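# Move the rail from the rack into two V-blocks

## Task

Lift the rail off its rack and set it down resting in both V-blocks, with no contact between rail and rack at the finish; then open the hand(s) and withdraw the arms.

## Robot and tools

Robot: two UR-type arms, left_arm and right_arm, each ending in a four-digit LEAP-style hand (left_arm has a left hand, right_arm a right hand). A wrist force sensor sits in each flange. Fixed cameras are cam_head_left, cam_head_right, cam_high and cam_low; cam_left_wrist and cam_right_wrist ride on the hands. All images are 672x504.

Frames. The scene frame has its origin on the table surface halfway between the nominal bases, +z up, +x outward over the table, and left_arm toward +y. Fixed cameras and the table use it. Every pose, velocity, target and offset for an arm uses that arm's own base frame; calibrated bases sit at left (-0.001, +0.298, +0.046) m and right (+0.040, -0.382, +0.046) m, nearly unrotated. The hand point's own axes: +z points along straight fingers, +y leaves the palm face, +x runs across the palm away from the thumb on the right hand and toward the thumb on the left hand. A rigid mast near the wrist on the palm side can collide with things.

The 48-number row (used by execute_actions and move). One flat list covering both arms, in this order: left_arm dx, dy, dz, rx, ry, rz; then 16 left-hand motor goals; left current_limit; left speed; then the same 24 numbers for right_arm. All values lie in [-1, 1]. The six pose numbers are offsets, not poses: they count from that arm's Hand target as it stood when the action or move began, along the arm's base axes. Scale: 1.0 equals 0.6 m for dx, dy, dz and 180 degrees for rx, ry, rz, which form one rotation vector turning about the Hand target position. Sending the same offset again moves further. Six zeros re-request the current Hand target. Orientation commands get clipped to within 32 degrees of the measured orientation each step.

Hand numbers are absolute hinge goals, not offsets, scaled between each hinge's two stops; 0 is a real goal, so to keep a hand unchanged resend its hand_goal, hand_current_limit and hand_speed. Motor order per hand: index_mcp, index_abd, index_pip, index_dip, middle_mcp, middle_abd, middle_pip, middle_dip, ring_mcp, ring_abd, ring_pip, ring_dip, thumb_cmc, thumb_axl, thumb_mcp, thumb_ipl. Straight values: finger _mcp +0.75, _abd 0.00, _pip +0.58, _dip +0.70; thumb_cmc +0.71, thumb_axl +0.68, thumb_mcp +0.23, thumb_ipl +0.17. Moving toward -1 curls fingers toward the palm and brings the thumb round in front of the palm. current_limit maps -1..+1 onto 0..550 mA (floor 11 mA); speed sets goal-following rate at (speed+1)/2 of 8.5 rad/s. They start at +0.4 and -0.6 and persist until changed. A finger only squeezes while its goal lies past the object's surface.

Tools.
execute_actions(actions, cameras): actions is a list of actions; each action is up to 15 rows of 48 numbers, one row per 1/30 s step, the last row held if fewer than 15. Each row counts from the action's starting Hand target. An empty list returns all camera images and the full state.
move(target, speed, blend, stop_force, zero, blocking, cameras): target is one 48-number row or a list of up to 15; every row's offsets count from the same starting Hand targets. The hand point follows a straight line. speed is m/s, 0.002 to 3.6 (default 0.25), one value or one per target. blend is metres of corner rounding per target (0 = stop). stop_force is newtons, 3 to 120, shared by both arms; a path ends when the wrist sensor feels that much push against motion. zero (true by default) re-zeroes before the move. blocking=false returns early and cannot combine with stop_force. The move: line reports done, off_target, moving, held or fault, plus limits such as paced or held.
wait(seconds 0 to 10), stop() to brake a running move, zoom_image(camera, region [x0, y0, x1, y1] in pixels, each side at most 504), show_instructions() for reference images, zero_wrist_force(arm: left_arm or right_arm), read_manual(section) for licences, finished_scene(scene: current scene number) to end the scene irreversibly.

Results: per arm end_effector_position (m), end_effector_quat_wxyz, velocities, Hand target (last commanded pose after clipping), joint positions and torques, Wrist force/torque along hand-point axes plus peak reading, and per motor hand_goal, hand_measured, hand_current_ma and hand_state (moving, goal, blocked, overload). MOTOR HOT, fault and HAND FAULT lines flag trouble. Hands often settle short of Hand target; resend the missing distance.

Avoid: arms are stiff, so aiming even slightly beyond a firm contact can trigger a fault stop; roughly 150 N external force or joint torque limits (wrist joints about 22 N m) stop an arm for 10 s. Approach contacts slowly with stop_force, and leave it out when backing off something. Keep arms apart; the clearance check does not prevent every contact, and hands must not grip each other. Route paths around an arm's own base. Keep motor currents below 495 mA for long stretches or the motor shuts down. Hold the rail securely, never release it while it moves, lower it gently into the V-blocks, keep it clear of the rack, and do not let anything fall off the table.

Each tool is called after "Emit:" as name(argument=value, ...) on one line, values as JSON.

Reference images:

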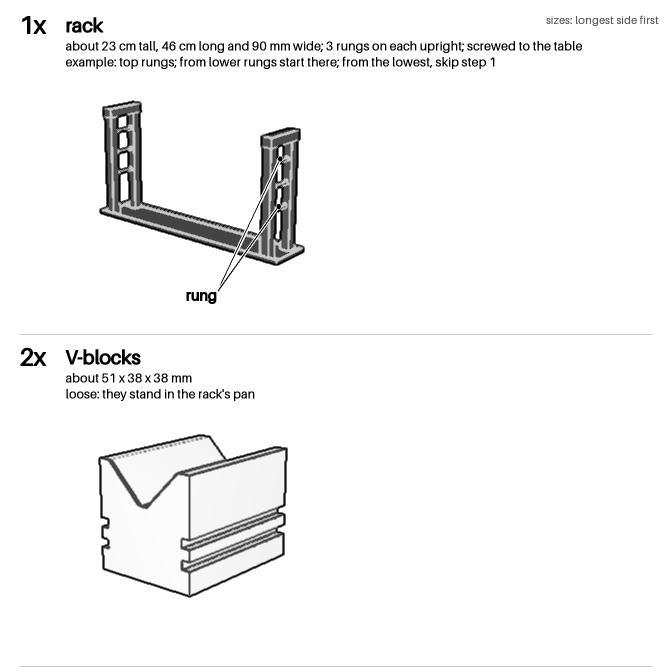

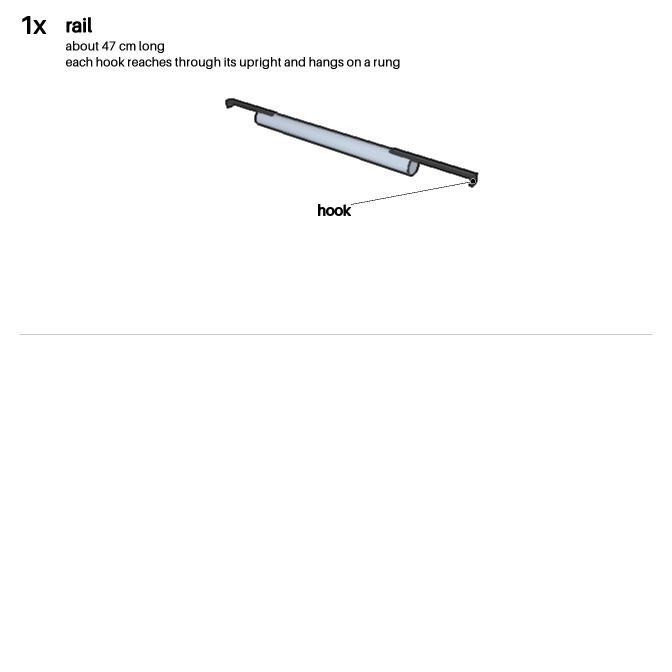

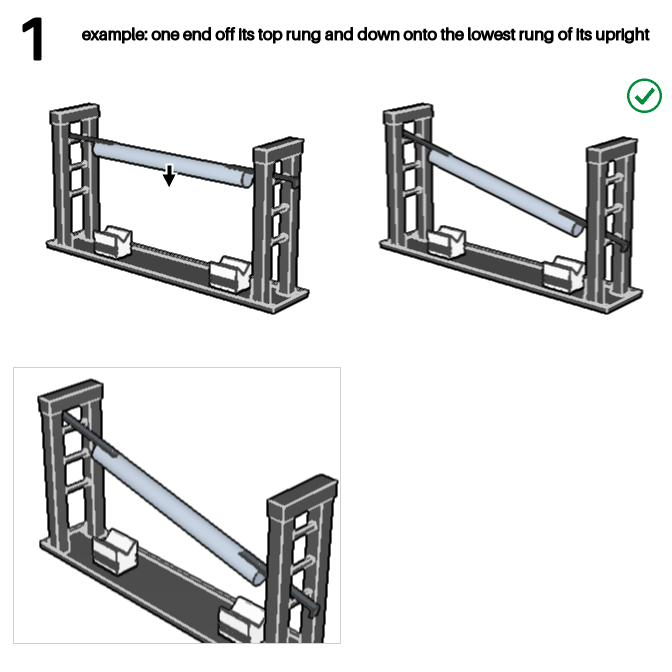

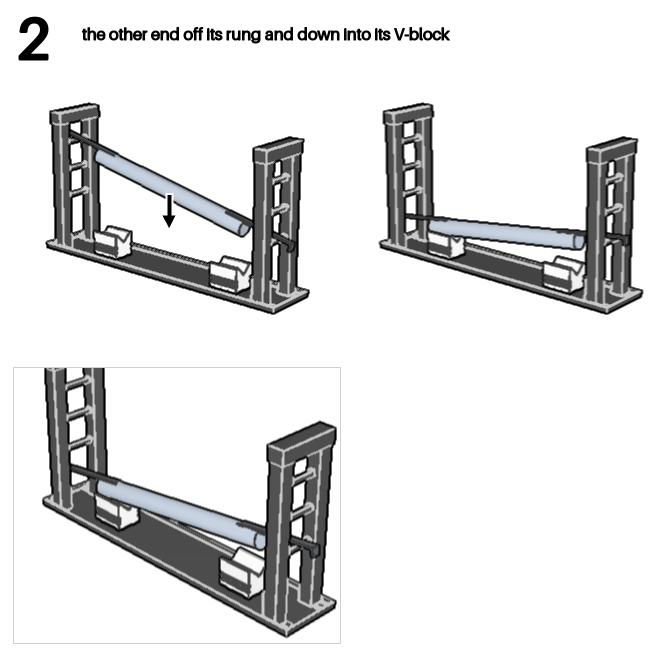

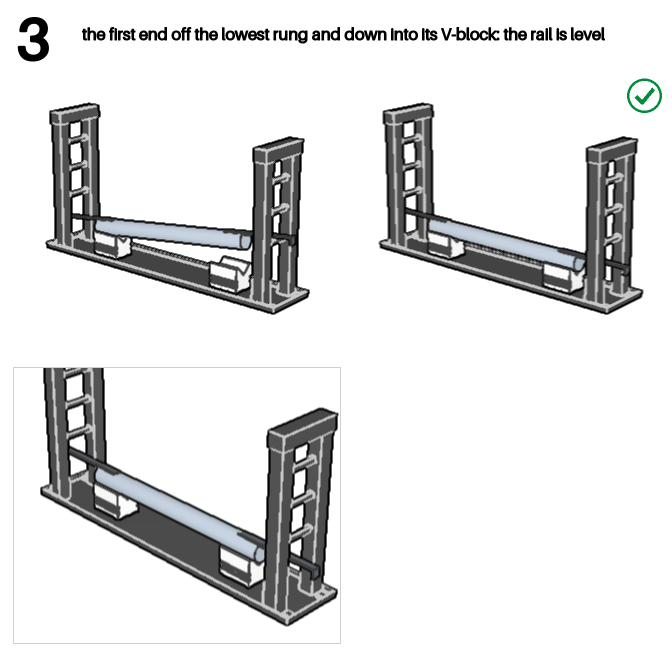

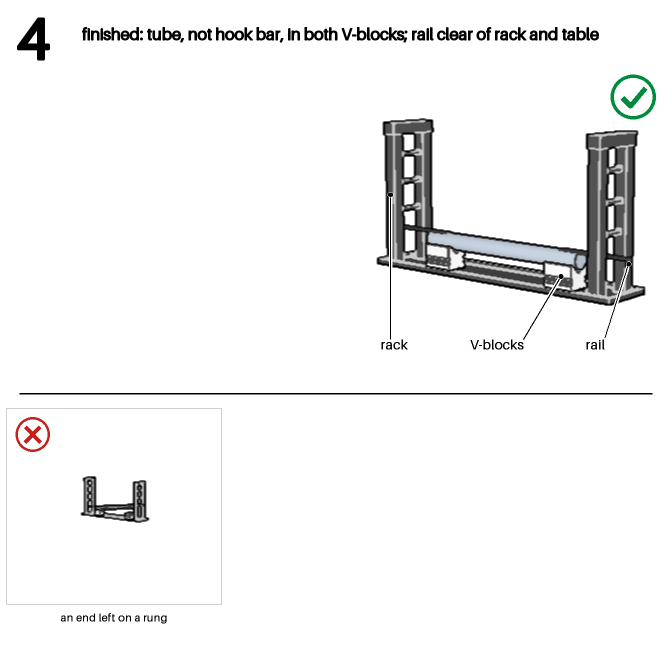

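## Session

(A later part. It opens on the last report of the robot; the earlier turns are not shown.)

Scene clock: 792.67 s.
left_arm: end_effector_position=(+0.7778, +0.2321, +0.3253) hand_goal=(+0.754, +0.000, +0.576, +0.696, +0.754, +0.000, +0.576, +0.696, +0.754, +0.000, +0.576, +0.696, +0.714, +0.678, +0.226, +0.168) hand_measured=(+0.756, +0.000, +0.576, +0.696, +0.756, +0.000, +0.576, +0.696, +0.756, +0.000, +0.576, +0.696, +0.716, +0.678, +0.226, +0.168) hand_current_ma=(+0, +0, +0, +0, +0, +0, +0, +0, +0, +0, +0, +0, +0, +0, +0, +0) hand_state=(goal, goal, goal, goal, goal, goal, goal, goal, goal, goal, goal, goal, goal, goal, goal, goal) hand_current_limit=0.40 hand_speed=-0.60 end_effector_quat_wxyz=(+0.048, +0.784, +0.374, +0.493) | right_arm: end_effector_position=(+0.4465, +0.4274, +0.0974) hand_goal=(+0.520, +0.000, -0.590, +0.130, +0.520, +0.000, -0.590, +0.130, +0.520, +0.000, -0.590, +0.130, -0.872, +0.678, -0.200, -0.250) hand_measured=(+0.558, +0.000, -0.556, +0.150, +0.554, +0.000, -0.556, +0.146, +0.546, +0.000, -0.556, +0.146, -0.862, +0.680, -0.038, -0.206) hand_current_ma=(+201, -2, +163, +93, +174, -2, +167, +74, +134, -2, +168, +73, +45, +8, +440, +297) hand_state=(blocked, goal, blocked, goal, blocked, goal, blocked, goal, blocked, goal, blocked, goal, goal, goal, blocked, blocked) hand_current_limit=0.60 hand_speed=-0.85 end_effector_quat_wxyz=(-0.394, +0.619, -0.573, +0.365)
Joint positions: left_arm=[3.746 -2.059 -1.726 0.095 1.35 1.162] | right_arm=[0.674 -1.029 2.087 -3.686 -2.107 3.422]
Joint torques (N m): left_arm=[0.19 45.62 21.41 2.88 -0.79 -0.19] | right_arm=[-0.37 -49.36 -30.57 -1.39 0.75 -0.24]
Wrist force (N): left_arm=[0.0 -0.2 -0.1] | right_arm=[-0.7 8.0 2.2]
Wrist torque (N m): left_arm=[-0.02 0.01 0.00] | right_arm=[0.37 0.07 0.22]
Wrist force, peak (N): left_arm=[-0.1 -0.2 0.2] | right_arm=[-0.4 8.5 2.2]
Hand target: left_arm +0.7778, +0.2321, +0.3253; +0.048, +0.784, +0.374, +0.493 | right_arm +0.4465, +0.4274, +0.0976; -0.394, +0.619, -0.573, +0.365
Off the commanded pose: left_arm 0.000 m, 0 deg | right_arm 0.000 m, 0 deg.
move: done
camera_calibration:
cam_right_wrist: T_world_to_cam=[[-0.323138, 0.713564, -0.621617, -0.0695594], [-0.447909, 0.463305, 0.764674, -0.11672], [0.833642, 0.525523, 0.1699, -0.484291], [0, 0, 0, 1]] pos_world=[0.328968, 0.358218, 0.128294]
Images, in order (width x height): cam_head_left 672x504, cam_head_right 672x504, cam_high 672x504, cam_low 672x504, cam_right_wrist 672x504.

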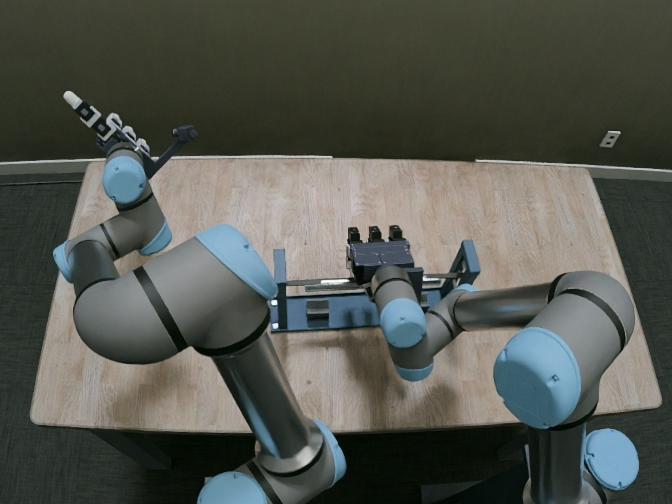

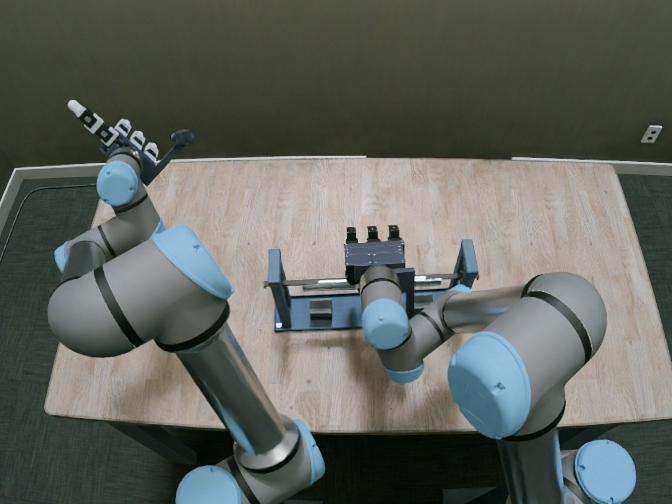

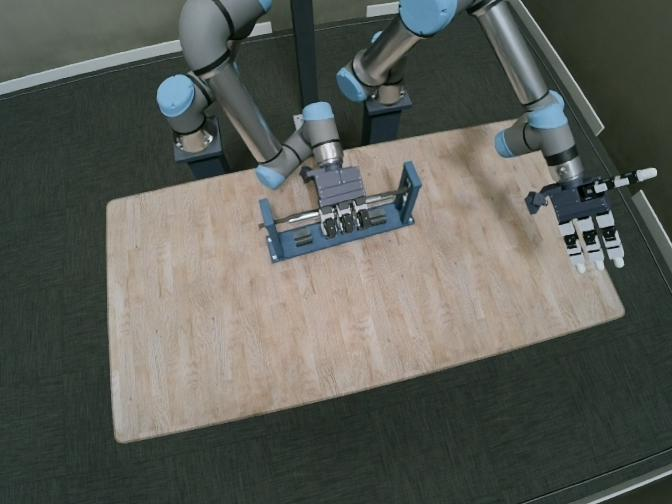

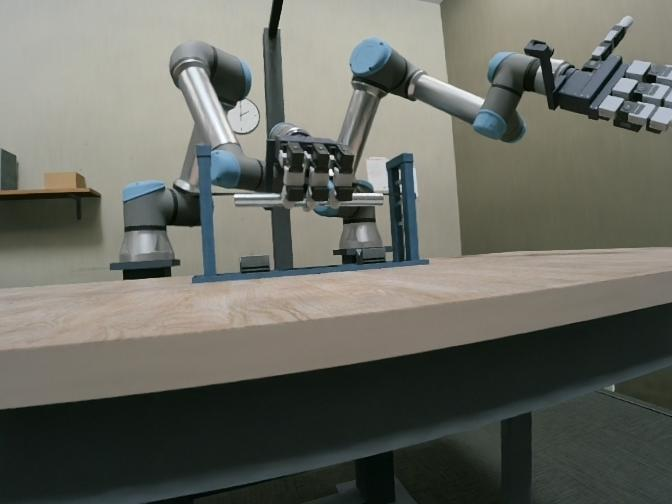

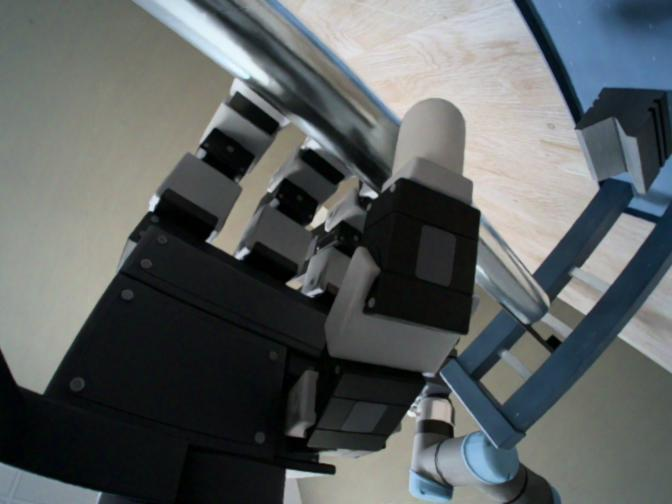

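Emit:
move(target=[0,0,0,0,0,0, 0.754,0,0.576,0.696,0.754,0,0.576,0.696,0.754,0,0.576,0.696,0.714,0.678,0.226,0.168,0.4,-0.6, -0.0053,0.0665,0,0,0,0, 0.52,0,-0.59,0.13,0.52,0,-0.59,0.13,0.52,0,-0.59,0.13,-0.873,0.677,-0.2,-0.25,0.6,-0.85], speed=0.03, stop_force=8, cameras=["cam_high","cam_low","cam_right_wrist","cam_head_left","cam_head_right"])

Emit:
zoom_image(camera="cam_low", region=[180, 140, 300, 230])

Emit:
zoom_image(camera="cam_high", region=[240, 180, 340, 270])

Emit:
zoom_image(camera="cam_right_wrist", region=[420, 180, 672, 460])

Scene clock: 831.73 s.
left_arm: end_effector_position=(+0.7778, +0.2321, +0.3253) hand_goal=(+0.754, +0.000, +0.576, +0.696, +0.754, +0.000, +0.576, +0.696, +0.754, +0.000, +0.576, +0.696, +0.714, +0.678, +0.226, +0.168) hand_measured=(+0.756, +0.000, +0.576, +0.696, +0.756, +0.000, +0.576, +0.696, +0.756, +0.000, +0.576, +0.696, +0.716, +0.678, +0.226, +0.168) hand_current_ma=(+0, +0, +0, +0, +0, +0, +0, +0, +0, +0, +0, +0, +0, +0, +0, +0) hand_state=(goal, goal, goal, goal, goal, goal, goal, goal, goal, goal, goal, goal, goal, goal, goal, goal) hand_current_limit=0.40 hand_speed=-0.60 end_effector_quat_wxyz=(+0.048, +0.784, +0.374, +0.493) | right_arm: end_effector_position=(+0.4433, +0.4673, +0.0976) hand_goal=(+0.520, +0.000, -0.590, +0.130, +0.520, +0.000, -0.590, +0.130, +0.520, +0.000, -0.590, +0.130, -0.872, +0.678, -0.200, -0.250) hand_measured=(+0.558, +0.000, -0.556, +0.150, +0.554, +0.000, -0.556, +0.146, +0.546, +0.000, -0.556, +0.146, -0.862, +0.680, -0.038, -0.206) hand_current_ma=(+201, -2, +163, +93, +173, -2, +167, +74, +134, -2, +168, +73, +45, +8, +440, +297) hand_state=(blocked, goal, blocked, goal, blocked, goal, blocked, goal, blocked, goal, blocked, goal, goal, goal, blocked, blocked) hand_current_limit=0.60 hand_speed=-0.85 end_effector_quat_wxyz=(-0.394, +0.619, -0.573, +0.365)
Joint positions: left_arm=[3.746 -2.059 -1.726 0.095 1.35 1.162] | right_arm=[0.742 -0.99 1.998 -3.614 -2.166 3.462]
Joint torques (N m): left_arm=[0.56 45.16 21.13 3 -0.99 -0.04] | right_arm=[11.67 -27.55 -32.44 -1.19 -2.41 2.36]
Wrist force (N): left_arm=[-0.2 -0.1 0.0] | right_arm=[0.1 7.9 2.8]
Wrist torque (N m): left_arm=[-0.01 0.03 -0.01] | right_arm=[0.29 -0.04 0.26]
Wrist force, peak (N): left_arm=[-0.1 -0.4 -0.1] | right_arm=[0.3 8.2 2.9]
Hand target: left_arm +0.7778, +0.2321, +0.3253; +0.048, +0.784, +0.374, +0.493 | right_arm +0.4433, +0.4673, +0.0976; -0.394, +0.619, -0.573, +0.365
Off the commanded pose: left_arm 0.000 m, 0 deg | right_arm 0.000 m, 0 deg.
move: done
camera_calibration:
cam_right_wrist: T_world_to_cam=[[-0.323138, 0.713564, -0.621617, -0.0989403], [-0.447909, 0.463305, 0.764674, -0.136792], [0.833642, 0.525523, 0.1699, -0.502626], [0, 0, 0, 1]] pos_world=[0.325768, 0.398118, 0.128494]
Images, in order (width x height): cam_head_left 672x504, cam_head_right 672x504, cam_high 672x504, cam_low 672x504, cam_right_wrist 672x504.

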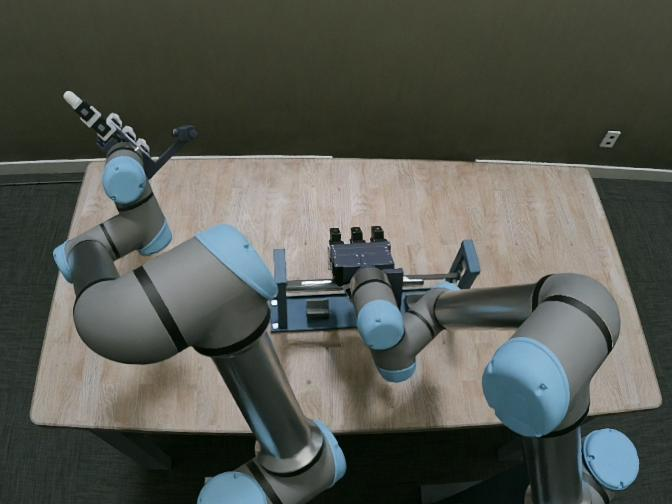

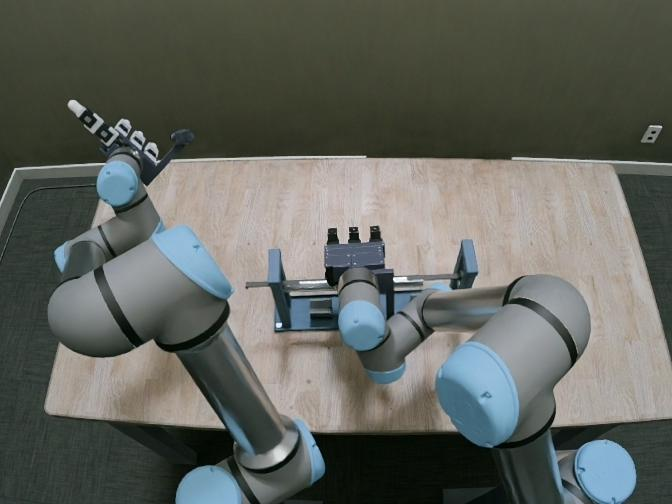

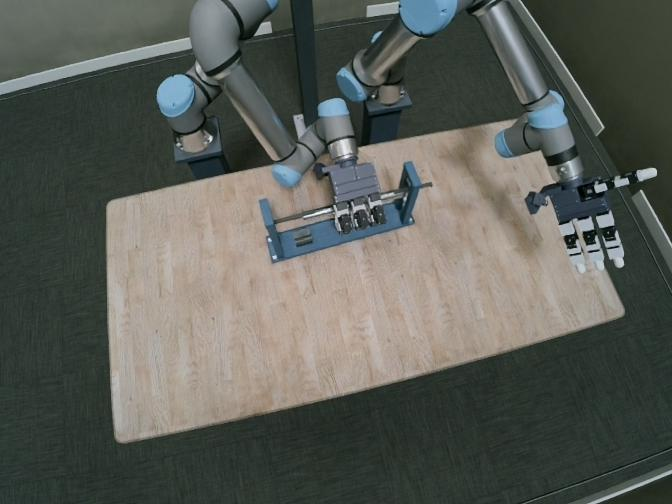

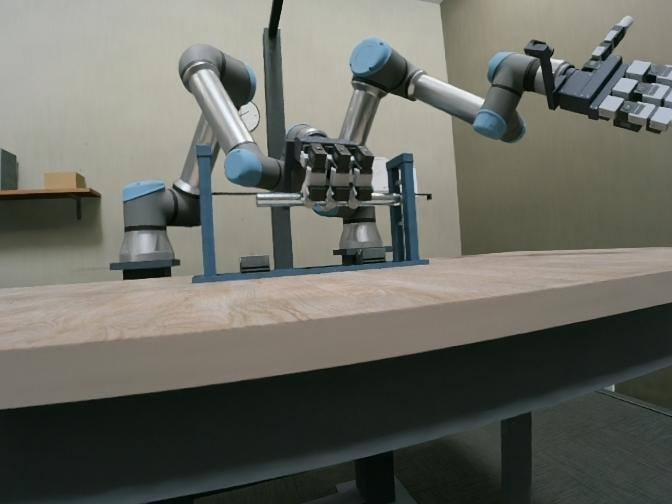

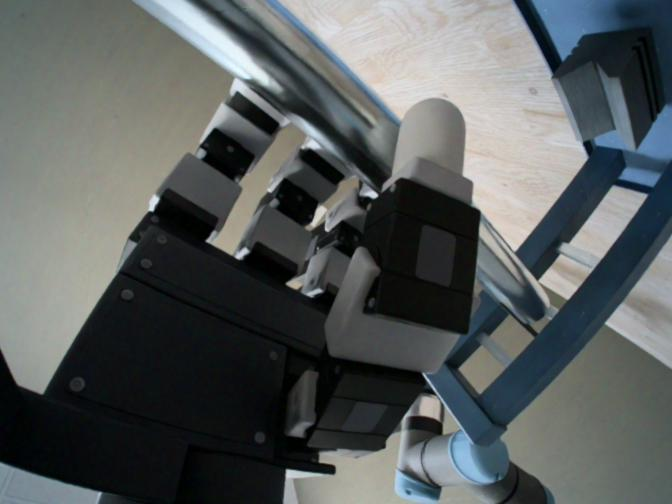

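Scaled by 4.200 from the camera's 672x504 image, which has a finer 960x720 frame.

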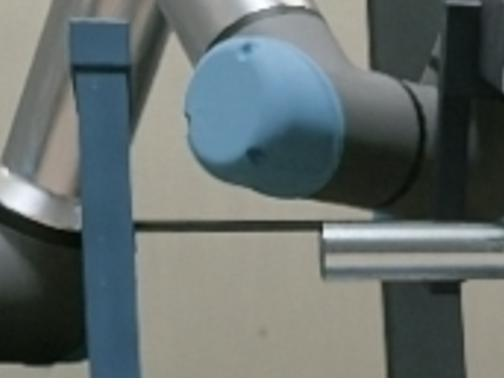

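Scaled by 5.040 from the camera's 672x504 image, which has a finer 960x720 frame.

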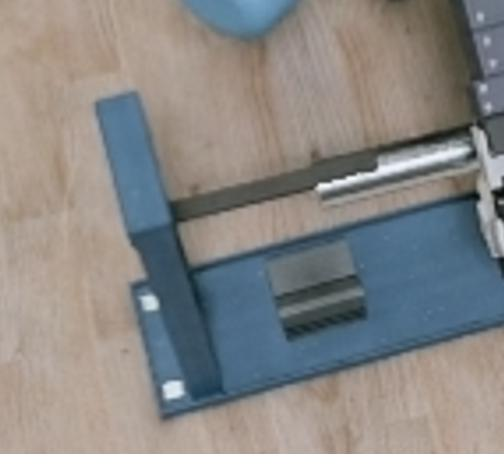

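Scaled by 1.800 from the camera's 672x504 image, which has a finer 960x720 frame.

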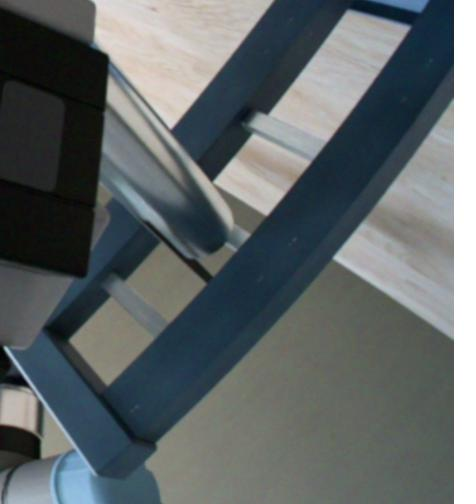

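Emit:
zoom_image(camera="cam_head_left", region=[425, 235, 495, 315])

Emit:
zoom_image(camera="cam_head_right", region=[425, 235, 495, 315])

Emit:
zoom_image(camera="cam_low", region=[380, 140, 460, 230])

Scaled by 6.300 from the camera's 672x504 image, which has a finer 960x720 frame.

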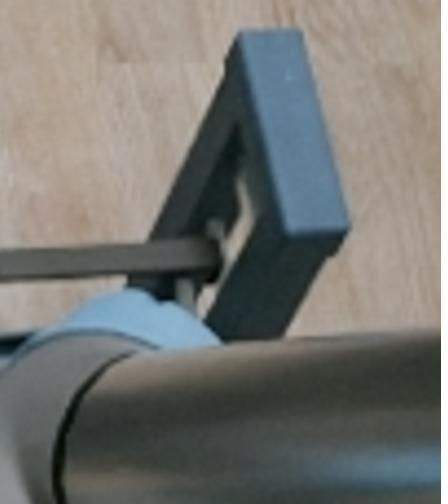

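Scaled by 6.300 from the camera's 672x504 image, which has a finer 960x720 frame.

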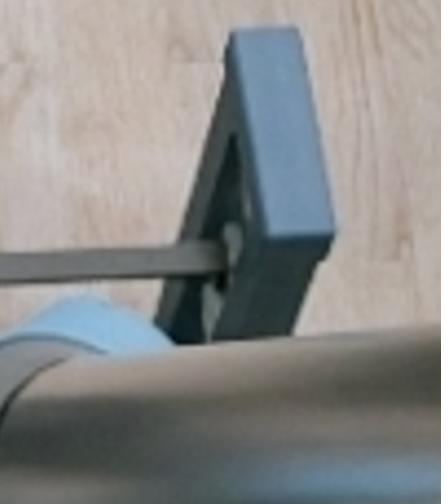

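Scaled by 5.600 from the camera's 672x504 image, which has a finer 960x720 frame.

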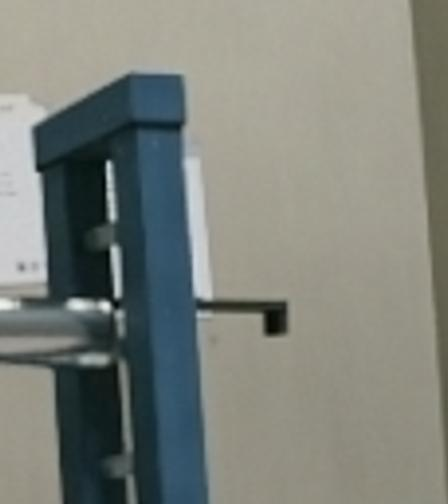

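Emit:
zoom_image(camera="cam_head_left", region=[440, 260, 475, 290])

Emit:
zoom_image(camera="cam_head_right", region=[440, 260, 475, 290])

Emit:
zoom_image(camera="cam_right_wrist", region=[500, 220, 640, 360])

Scaled by 14.400 from the camera's 672x504 image, which has a finer 960x720 frame.

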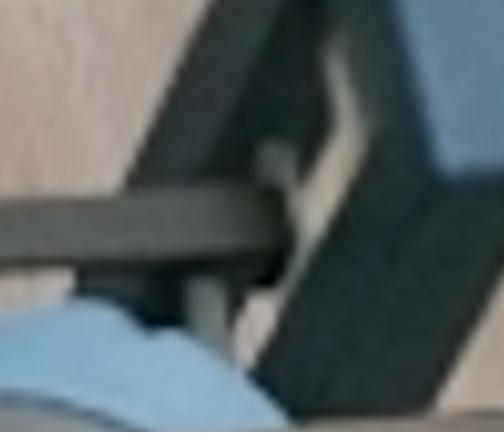

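Scaled by 14.400 from the camera's 672x504 image, which has a finer 960x720 frame.

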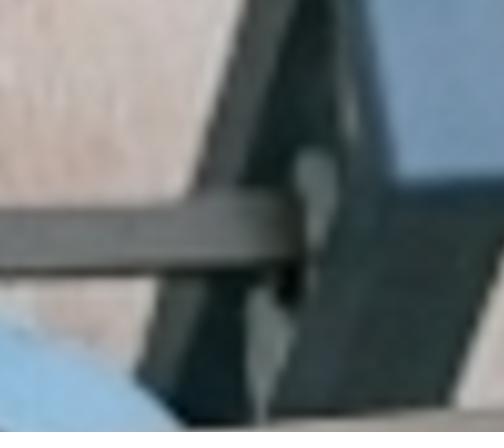

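Scaled by 3.600 from the camera's 672x504 image, which has a finer 960x720 frame.

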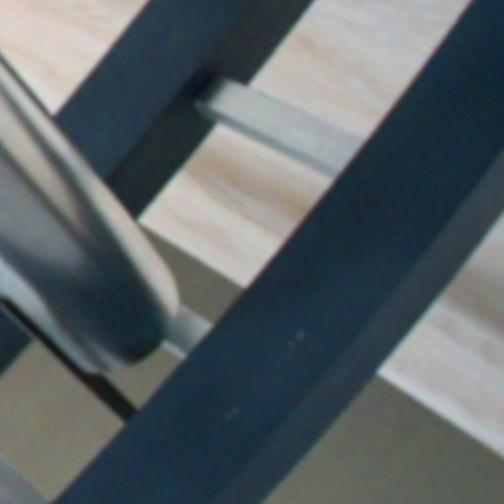

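Emit:
zoom_image(camera="cam_head_right", region=[240, 240, 310, 340])

Emit:
zoom_image(camera="cam_head_left", region=[265, 240, 335, 340])

Emit:
zoom_image(camera="cam_high", region=[380, 155, 440, 225])

Scaled by 5.040 from the camera's 672x504 image, which has a finer 960x720 frame.

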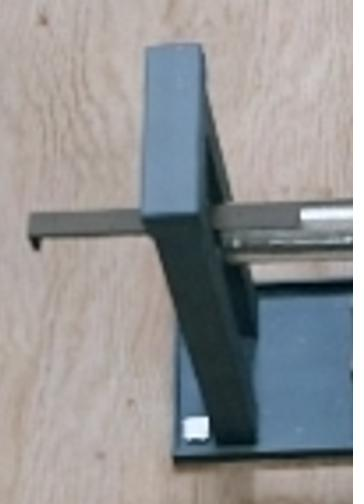

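Scaled by 5.040 from the camera's 672x504 image, which has a finer 960x720 frame.

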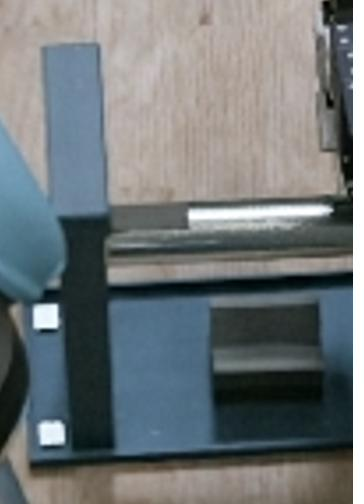

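Scaled by 7.200 from the camera's 672x504 image, which has a finer 960x720 frame.

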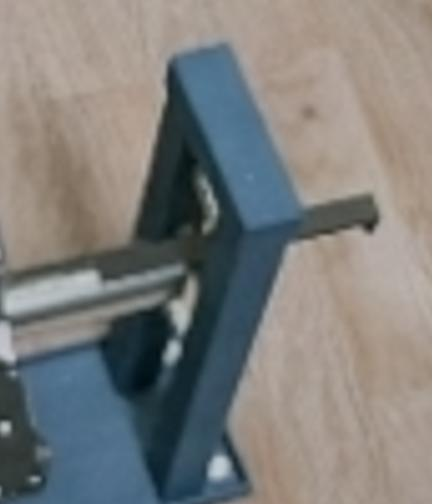

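Emit:
move(target=[0,0,0,0,0,0, 0.754,0,0.576,0.696,0.754,0,0.576,0.696,0.754,0,0.576,0.696,0.714,0.678,0.226,0.168,0.4,-0.6, 0,0,0.0167,0,0,0, 0.52,0,-0.59,0.13,0.52,0,-0.59,0.13,0.52,0,-0.59,0.13,-0.873,0.677,-0.2,-0.25,0.6,-0.85], speed=0.03, stop_force=8, cameras=["cam_high","cam_low","cam_right_wrist","cam_head_left","cam_head_right"])

Emit:
zoom_image(camera="cam_low", region=[380, 140, 460, 230])

Emit:
zoom_image(camera="cam_head_left", region=[440, 260, 475, 290])

Emit:
zoom_image(camera="cam_right_wrist", region=[500, 220, 640, 360])

Scene clock: 1023.03 s.
left_arm: end_effector_position=(+0.7778, +0.2321, +0.3253) hand_goal=(+0.754, +0.000, +0.576, +0.696, +0.754, +0.000, +0.576, +0.696, +0.754, +0.000, +0.576, +0.696, +0.714, +0.678, +0.226, +0.168) hand_measured=(+0.756, +0.000, +0.576, +0.696, +0.756, +0.000, +0.576, +0.696, +0.756, +0.000, +0.576, +0.696, +0.716, +0.678, +0.226, +0.168) hand_current_ma=(+0, +0, +0, +0, +0, +0, +0, +0, +0, +0, +0, +0, +0, +0, +0, +0) hand_state=(goal, goal, goal, goal, goal, goal, goal, goal, goal, goal, goal, goal, goal, goal, goal, goal) hand_current_limit=0.40 hand_speed=-0.60 end_effector_quat_wxyz=(+0.048, +0.784, +0.374, +0.493) | right_arm: end_effector_position=(+0.4433, +0.4673, +0.1076) hand_goal=(+0.520, +0.000, -0.590, +0.130, +0.520, +0.000, -0.590, +0.130, +0.520, +0.000, -0.590, +0.130, -0.872, +0.678, -0.200, -0.250) hand_measured=(+0.558, +0.000, -0.556, +0.150, +0.554, +0.000, -0.556, +0.146, +0.546, +0.000, -0.556, +0.146, -0.862, +0.680, -0.038, -0.206) hand_current_ma=(+201, -2, +163, +93, +173, -2, +167, +74, +133, -2, +168, +73, +45, +8, +440, +297) hand_state=(blocked, goal, blocked, goal, blocked, goal, blocked, goal, blocked, goal, blocked, goal, goal, goal, blocked, blocked) hand_current_limit=0.60 hand_speed=-0.85 end_effector_quat_wxyz=(-0.394, +0.619, -0.573, +0.365)
Joint positions: left_arm=[3.746 -2.059 -1.726 0.095 1.35 1.162] | right_arm=[0.742 -1.011 1.996 -3.591 -2.166 3.462]
Joint torques (N m): left_arm=[0.73 46.38 20.92 3.11 -0.85 -0.1] | right_arm=[9.38 -51.56 -32.61 -1.35 -2.39 0.35]
Wrist force (N): left_arm=[-0.1 0.0 0.0] | right_arm=[0.1 7.8 3.0]
Wrist torque (N m): left_arm=[0.01 0.01 0.00] | right_arm=[0.25 -0.07 0.25]
Wrist force, peak (N): left_arm=[-0.2 -0.3 0.2] | right_arm=[0.3 9.0 3.3]
Hand target: left_arm +0.7778, +0.2321, +0.3253; +0.048, +0.784, +0.374, +0.493 | right_arm +0.4433, +0.4673, +0.1076; -0.394, +0.619, -0.573, +0.365
Off the commanded pose: left_arm 0.000 m, 0 deg | right_arm 0.000 m, 0 deg.
move: done
camera_calibration:
cam_right_wrist: T_world_to_cam=[[-0.323138, 0.713564, -0.621617, -0.0927242], [-0.447909, 0.463305, 0.764674, -0.144439], [0.833642, 0.525523, 0.1699, -0.504325], [0, 0, 0, 1]] pos_world=[0.325768, 0.398118, 0.138494]
Images, in order (width x height): cam_head_left 672x504, cam_head_right 672x504, cam_high 672x504, cam_low 672x504, cam_right_wrist 672x504.

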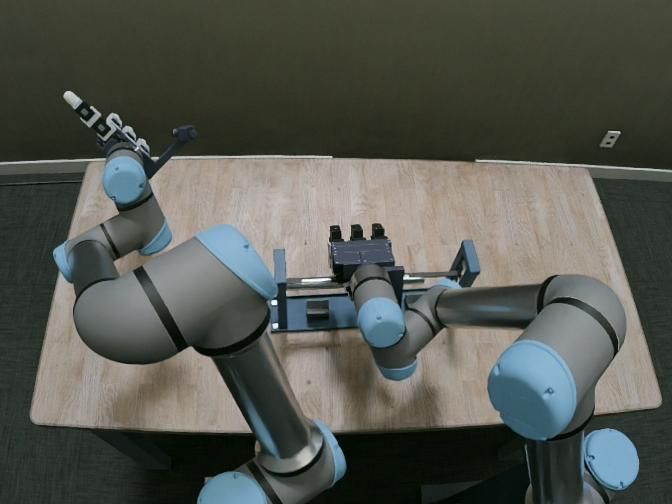

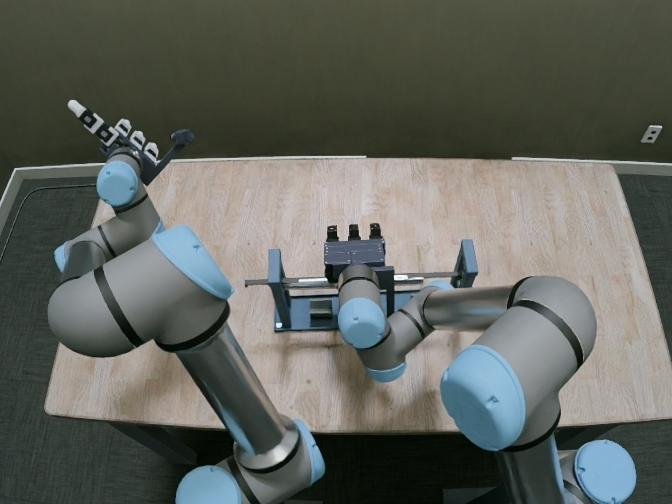

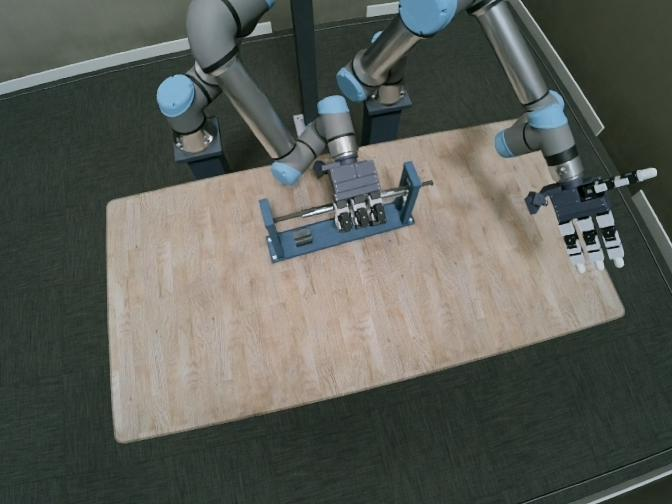

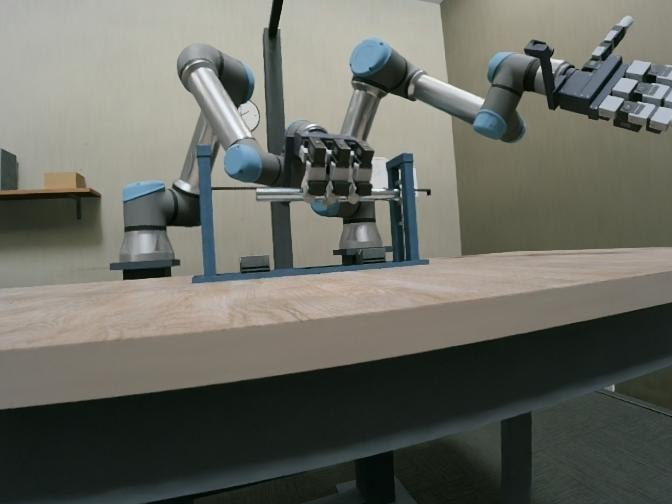

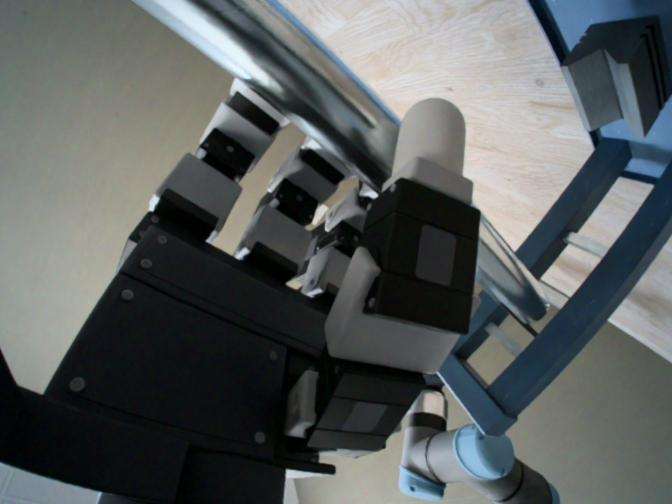

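Scaled by 5.600 from the camera's 672x504 image, which has a finer 960x720 frame.

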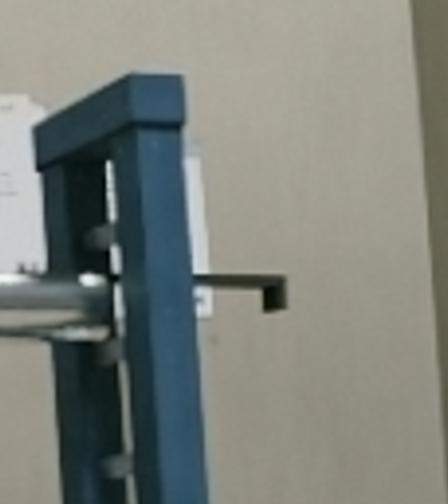

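Scaled by 14.400 from the camera's 672x504 image, which has a finer 960x720 frame.

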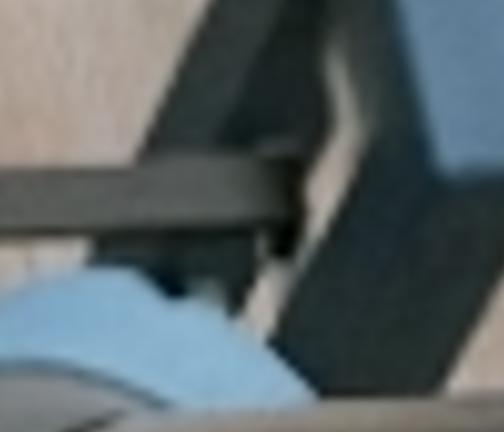

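Scaled by 3.600 from the camera's 672x504 image, which has a finer 960x720 frame.

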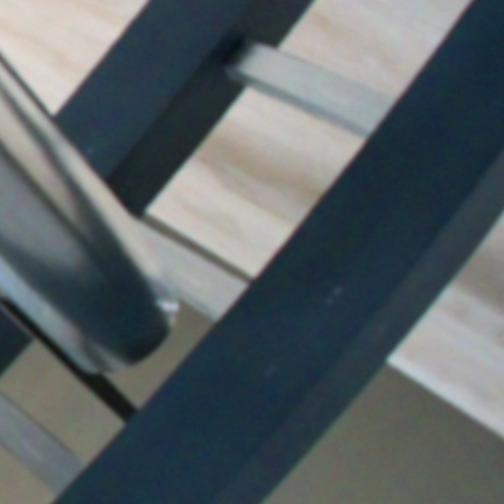

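Emit:
move(target=[[0,0,0,0,0,0, 0.754,0,0.576,0.696,0.754,0,0.576,0.696,0.754,0,0.576,0.696,0.714,0.678,0.226,0.168,0.4,-0.6, 0,0,0.0065,0,0,0, 0.52,0,-0.59,0.13,0.52,0,-0.59,0.13,0.52,0,-0.59,0.13,-0.873,0.677,-0.2,-0.25,0.6,-0.85],[0,0,0,0,0,0, 0.754,0,0.576,0.696,0.754,0,0.576,0.696,0.754,0,0.576,0.696,0.714,0.678,0.226,0.168,0.4,-0.6, -0.002,0.0267,0.0065,0,0,0, 0.52,0,-0.59,0.13,0.52,0,-0.59,0.13,0.52,0,-0.59,0.13,-0.873,0.677,-0.2,-0.25,0.6,-0.85]], speed=0.03, stop_force=8, cameras=["cam_high","cam_low","cam_right_wrist","cam_head_left","cam_head_right"])

Emit:
zoom_image(camera="cam_low", region=[380, 140, 460, 230])

Emit:
zoom_image(camera="cam_head_left", region=[435, 250, 485, 300])

Emit:
zoom_image(camera="cam_head_right", region=[435, 250, 485, 300])

Emit:
zoom_image(camera="cam_right_wrist", region=[500, 220, 640, 360])

Scene clock: 1047.40 s.
left_arm: end_effector_position=(+0.7778, +0.2321, +0.3253) hand_goal=(+0.754, +0.000, +0.576, +0.696, +0.754, +0.000, +0.576, +0.696, +0.754, +0.000, +0.576, +0.696, +0.714, +0.678, +0.226, +0.168) hand_measured=(+0.756, +0.000, +0.576, +0.696, +0.756, +0.000, +0.576, +0.696, +0.756, +0.000, +0.576, +0.696, +0.716, +0.678, +0.226, +0.168) hand_current_ma=(+0, +0, +0, +0, +0, +0, +0, +0, +0, +0, +0, +0, +0, +0, +0, +0) hand_state=(goal, goal, goal, goal, goal, goal, goal, goal, goal, goal, goal, goal, goal, goal, goal, goal) hand_current_limit=0.40 hand_speed=-0.60 end_effector_quat_wxyz=(+0.048, +0.784, +0.374, +0.493) | right_arm: end_effector_position=(+0.4421, +0.4833, +0.1115) hand_goal=(+0.520, +0.000, -0.590, +0.130, +0.520, +0.000, -0.590, +0.130, +0.520, +0.000, -0.590, +0.130, -0.872, +0.678, -0.200, -0.250) hand_measured=(+0.558, +0.000, -0.556, +0.150, +0.554, +0.000, -0.556, +0.146, +0.546, +0.000, -0.556, +0.146, -0.862, +0.680, -0.038, -0.206) hand_current_ma=(+201, -2, +163, +93, +173, -2, +167, +74, +133, -2, +168, +73, +46, +8, +440, +297) hand_state=(blocked, goal, blocked, goal, blocked, goal, blocked, goal, blocked, goal, blocked, goal, goal, goal, blocked, blocked) hand_current_limit=0.60 hand_speed=-0.85 end_effector_quat_wxyz=(-0.394, +0.619, -0.573, +0.365)
Joint positions: left_arm=[3.746 -2.059 -1.726 0.095 1.35 1.162] | right_arm=[0.767 -1.002 1.958 -3.553 -2.187 3.478]
Joint torques (N m): left_arm=[0.22 45.5 20.94 3.19 -0.9 0] | right_arm=[11.28 -28.39 -33.43 -1.23 -2.42 2.38]
Wrist force (N): left_arm=[-0.1 -0.1 0.0] | right_arm=[-0.2 7.8 2.5]
Wrist torque (N m): left_arm=[-0.01 0.01 -0.01] | right_arm=[0.29 -0.03 0.24]
Wrist force, peak (N): left_arm=[0.0 -0.2 0.3] | right_arm=[0.4 8.2 2.9]
Hand target: left_arm +0.7778, +0.2321, +0.3253; +0.048, +0.784, +0.374, +0.493 | right_arm +0.4421, +0.4833, +0.1115; -0.394, +0.619, -0.573, +0.365
Off the commanded pose: left_arm 0.000 m, 0 deg | right_arm 0.000 m, 0 deg.
move: done
camera_calibration:
cam_right_wrist: T_world_to_cam=[[-0.323138, 0.713564, -0.621617, -0.102105], [-0.447909, 0.463305, 0.764674, -0.155371], [0.833642, 0.525523, 0.1699, -0.512395], [0, 0, 0, 1]] pos_world=[0.324568, 0.414118, 0.142394]
Images, in order (width x height): cam_head_left 672x504, cam_head_right 672x504, cam_high 672x504, cam_low 672x504, cam_right_wrist 672x504.

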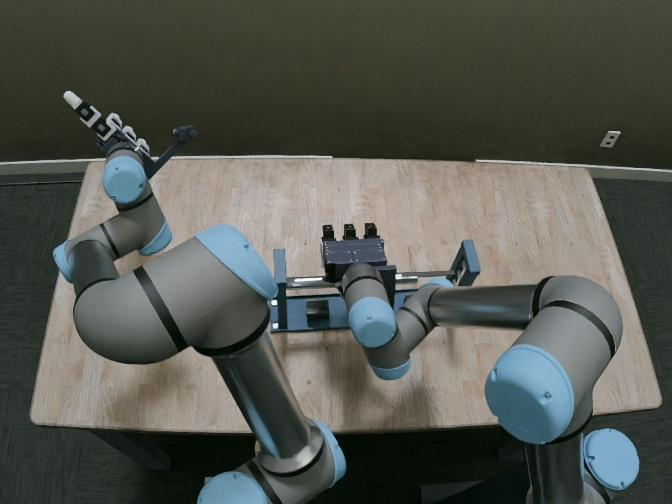

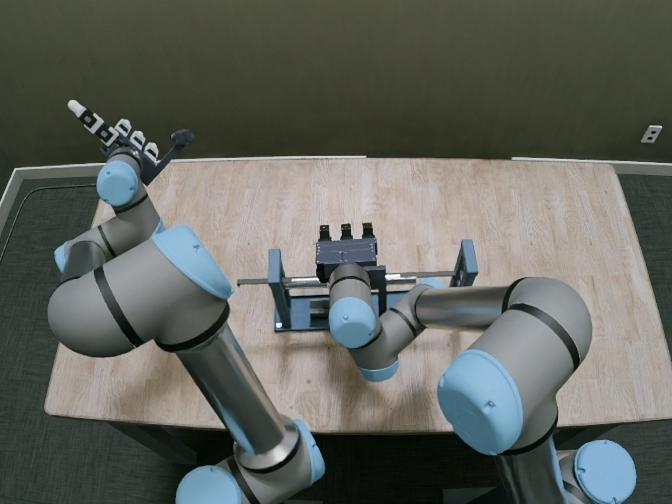

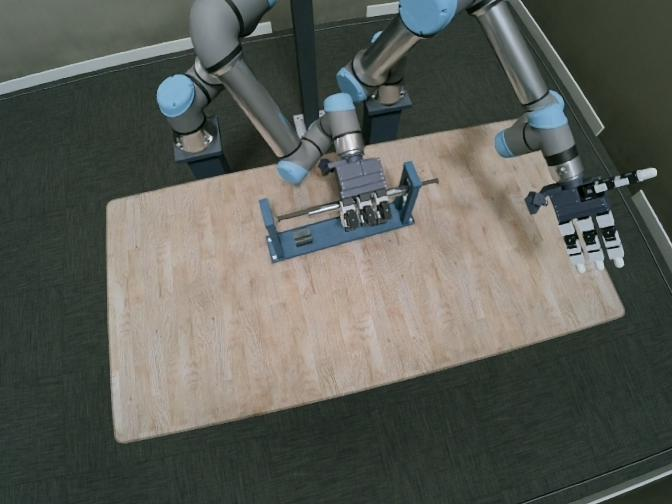

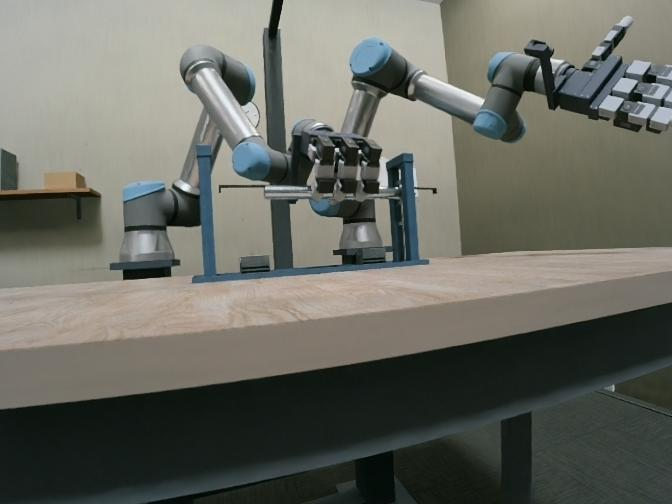

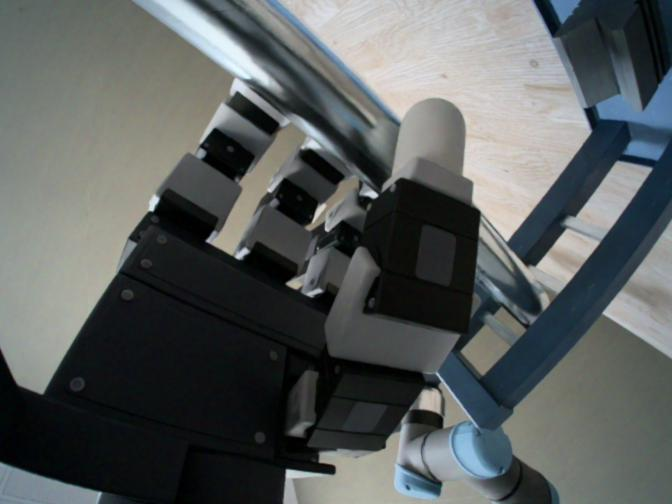

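Scaled by 5.600 from the camera's 672x504 image, which has a finer 960x720 frame.

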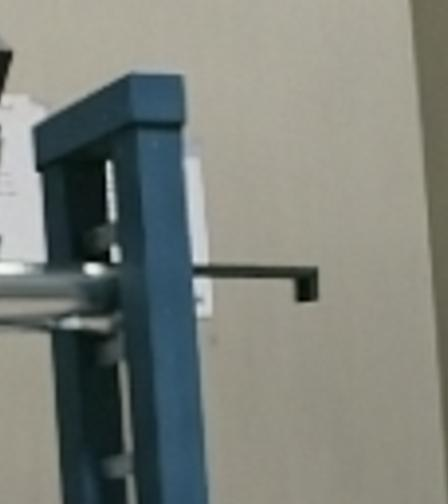

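Scaled by 10.080 from the camera's 672x504 image, which has a finer 960x720 frame.

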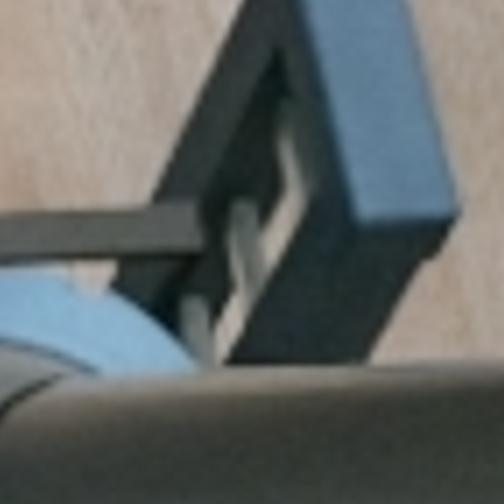

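Scaled by 10.080 from the camera's 672x504 image, which has a finer 960x720 frame.

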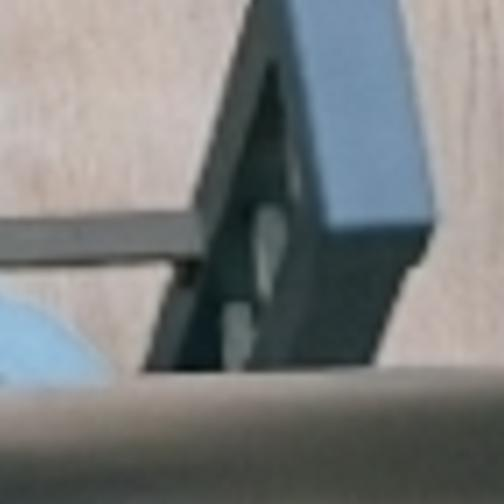

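Scaled by 3.600 from the camera's 672x504 image, which has a finer 960x720 frame.

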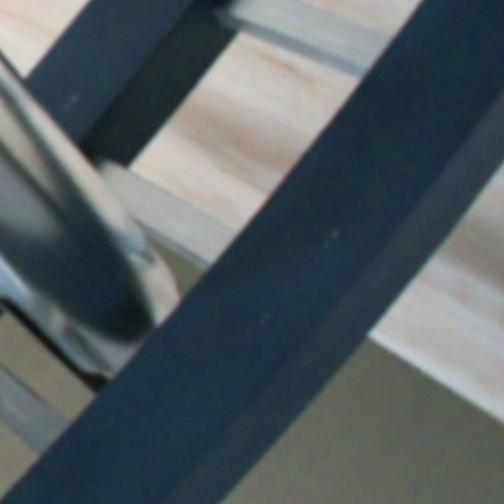

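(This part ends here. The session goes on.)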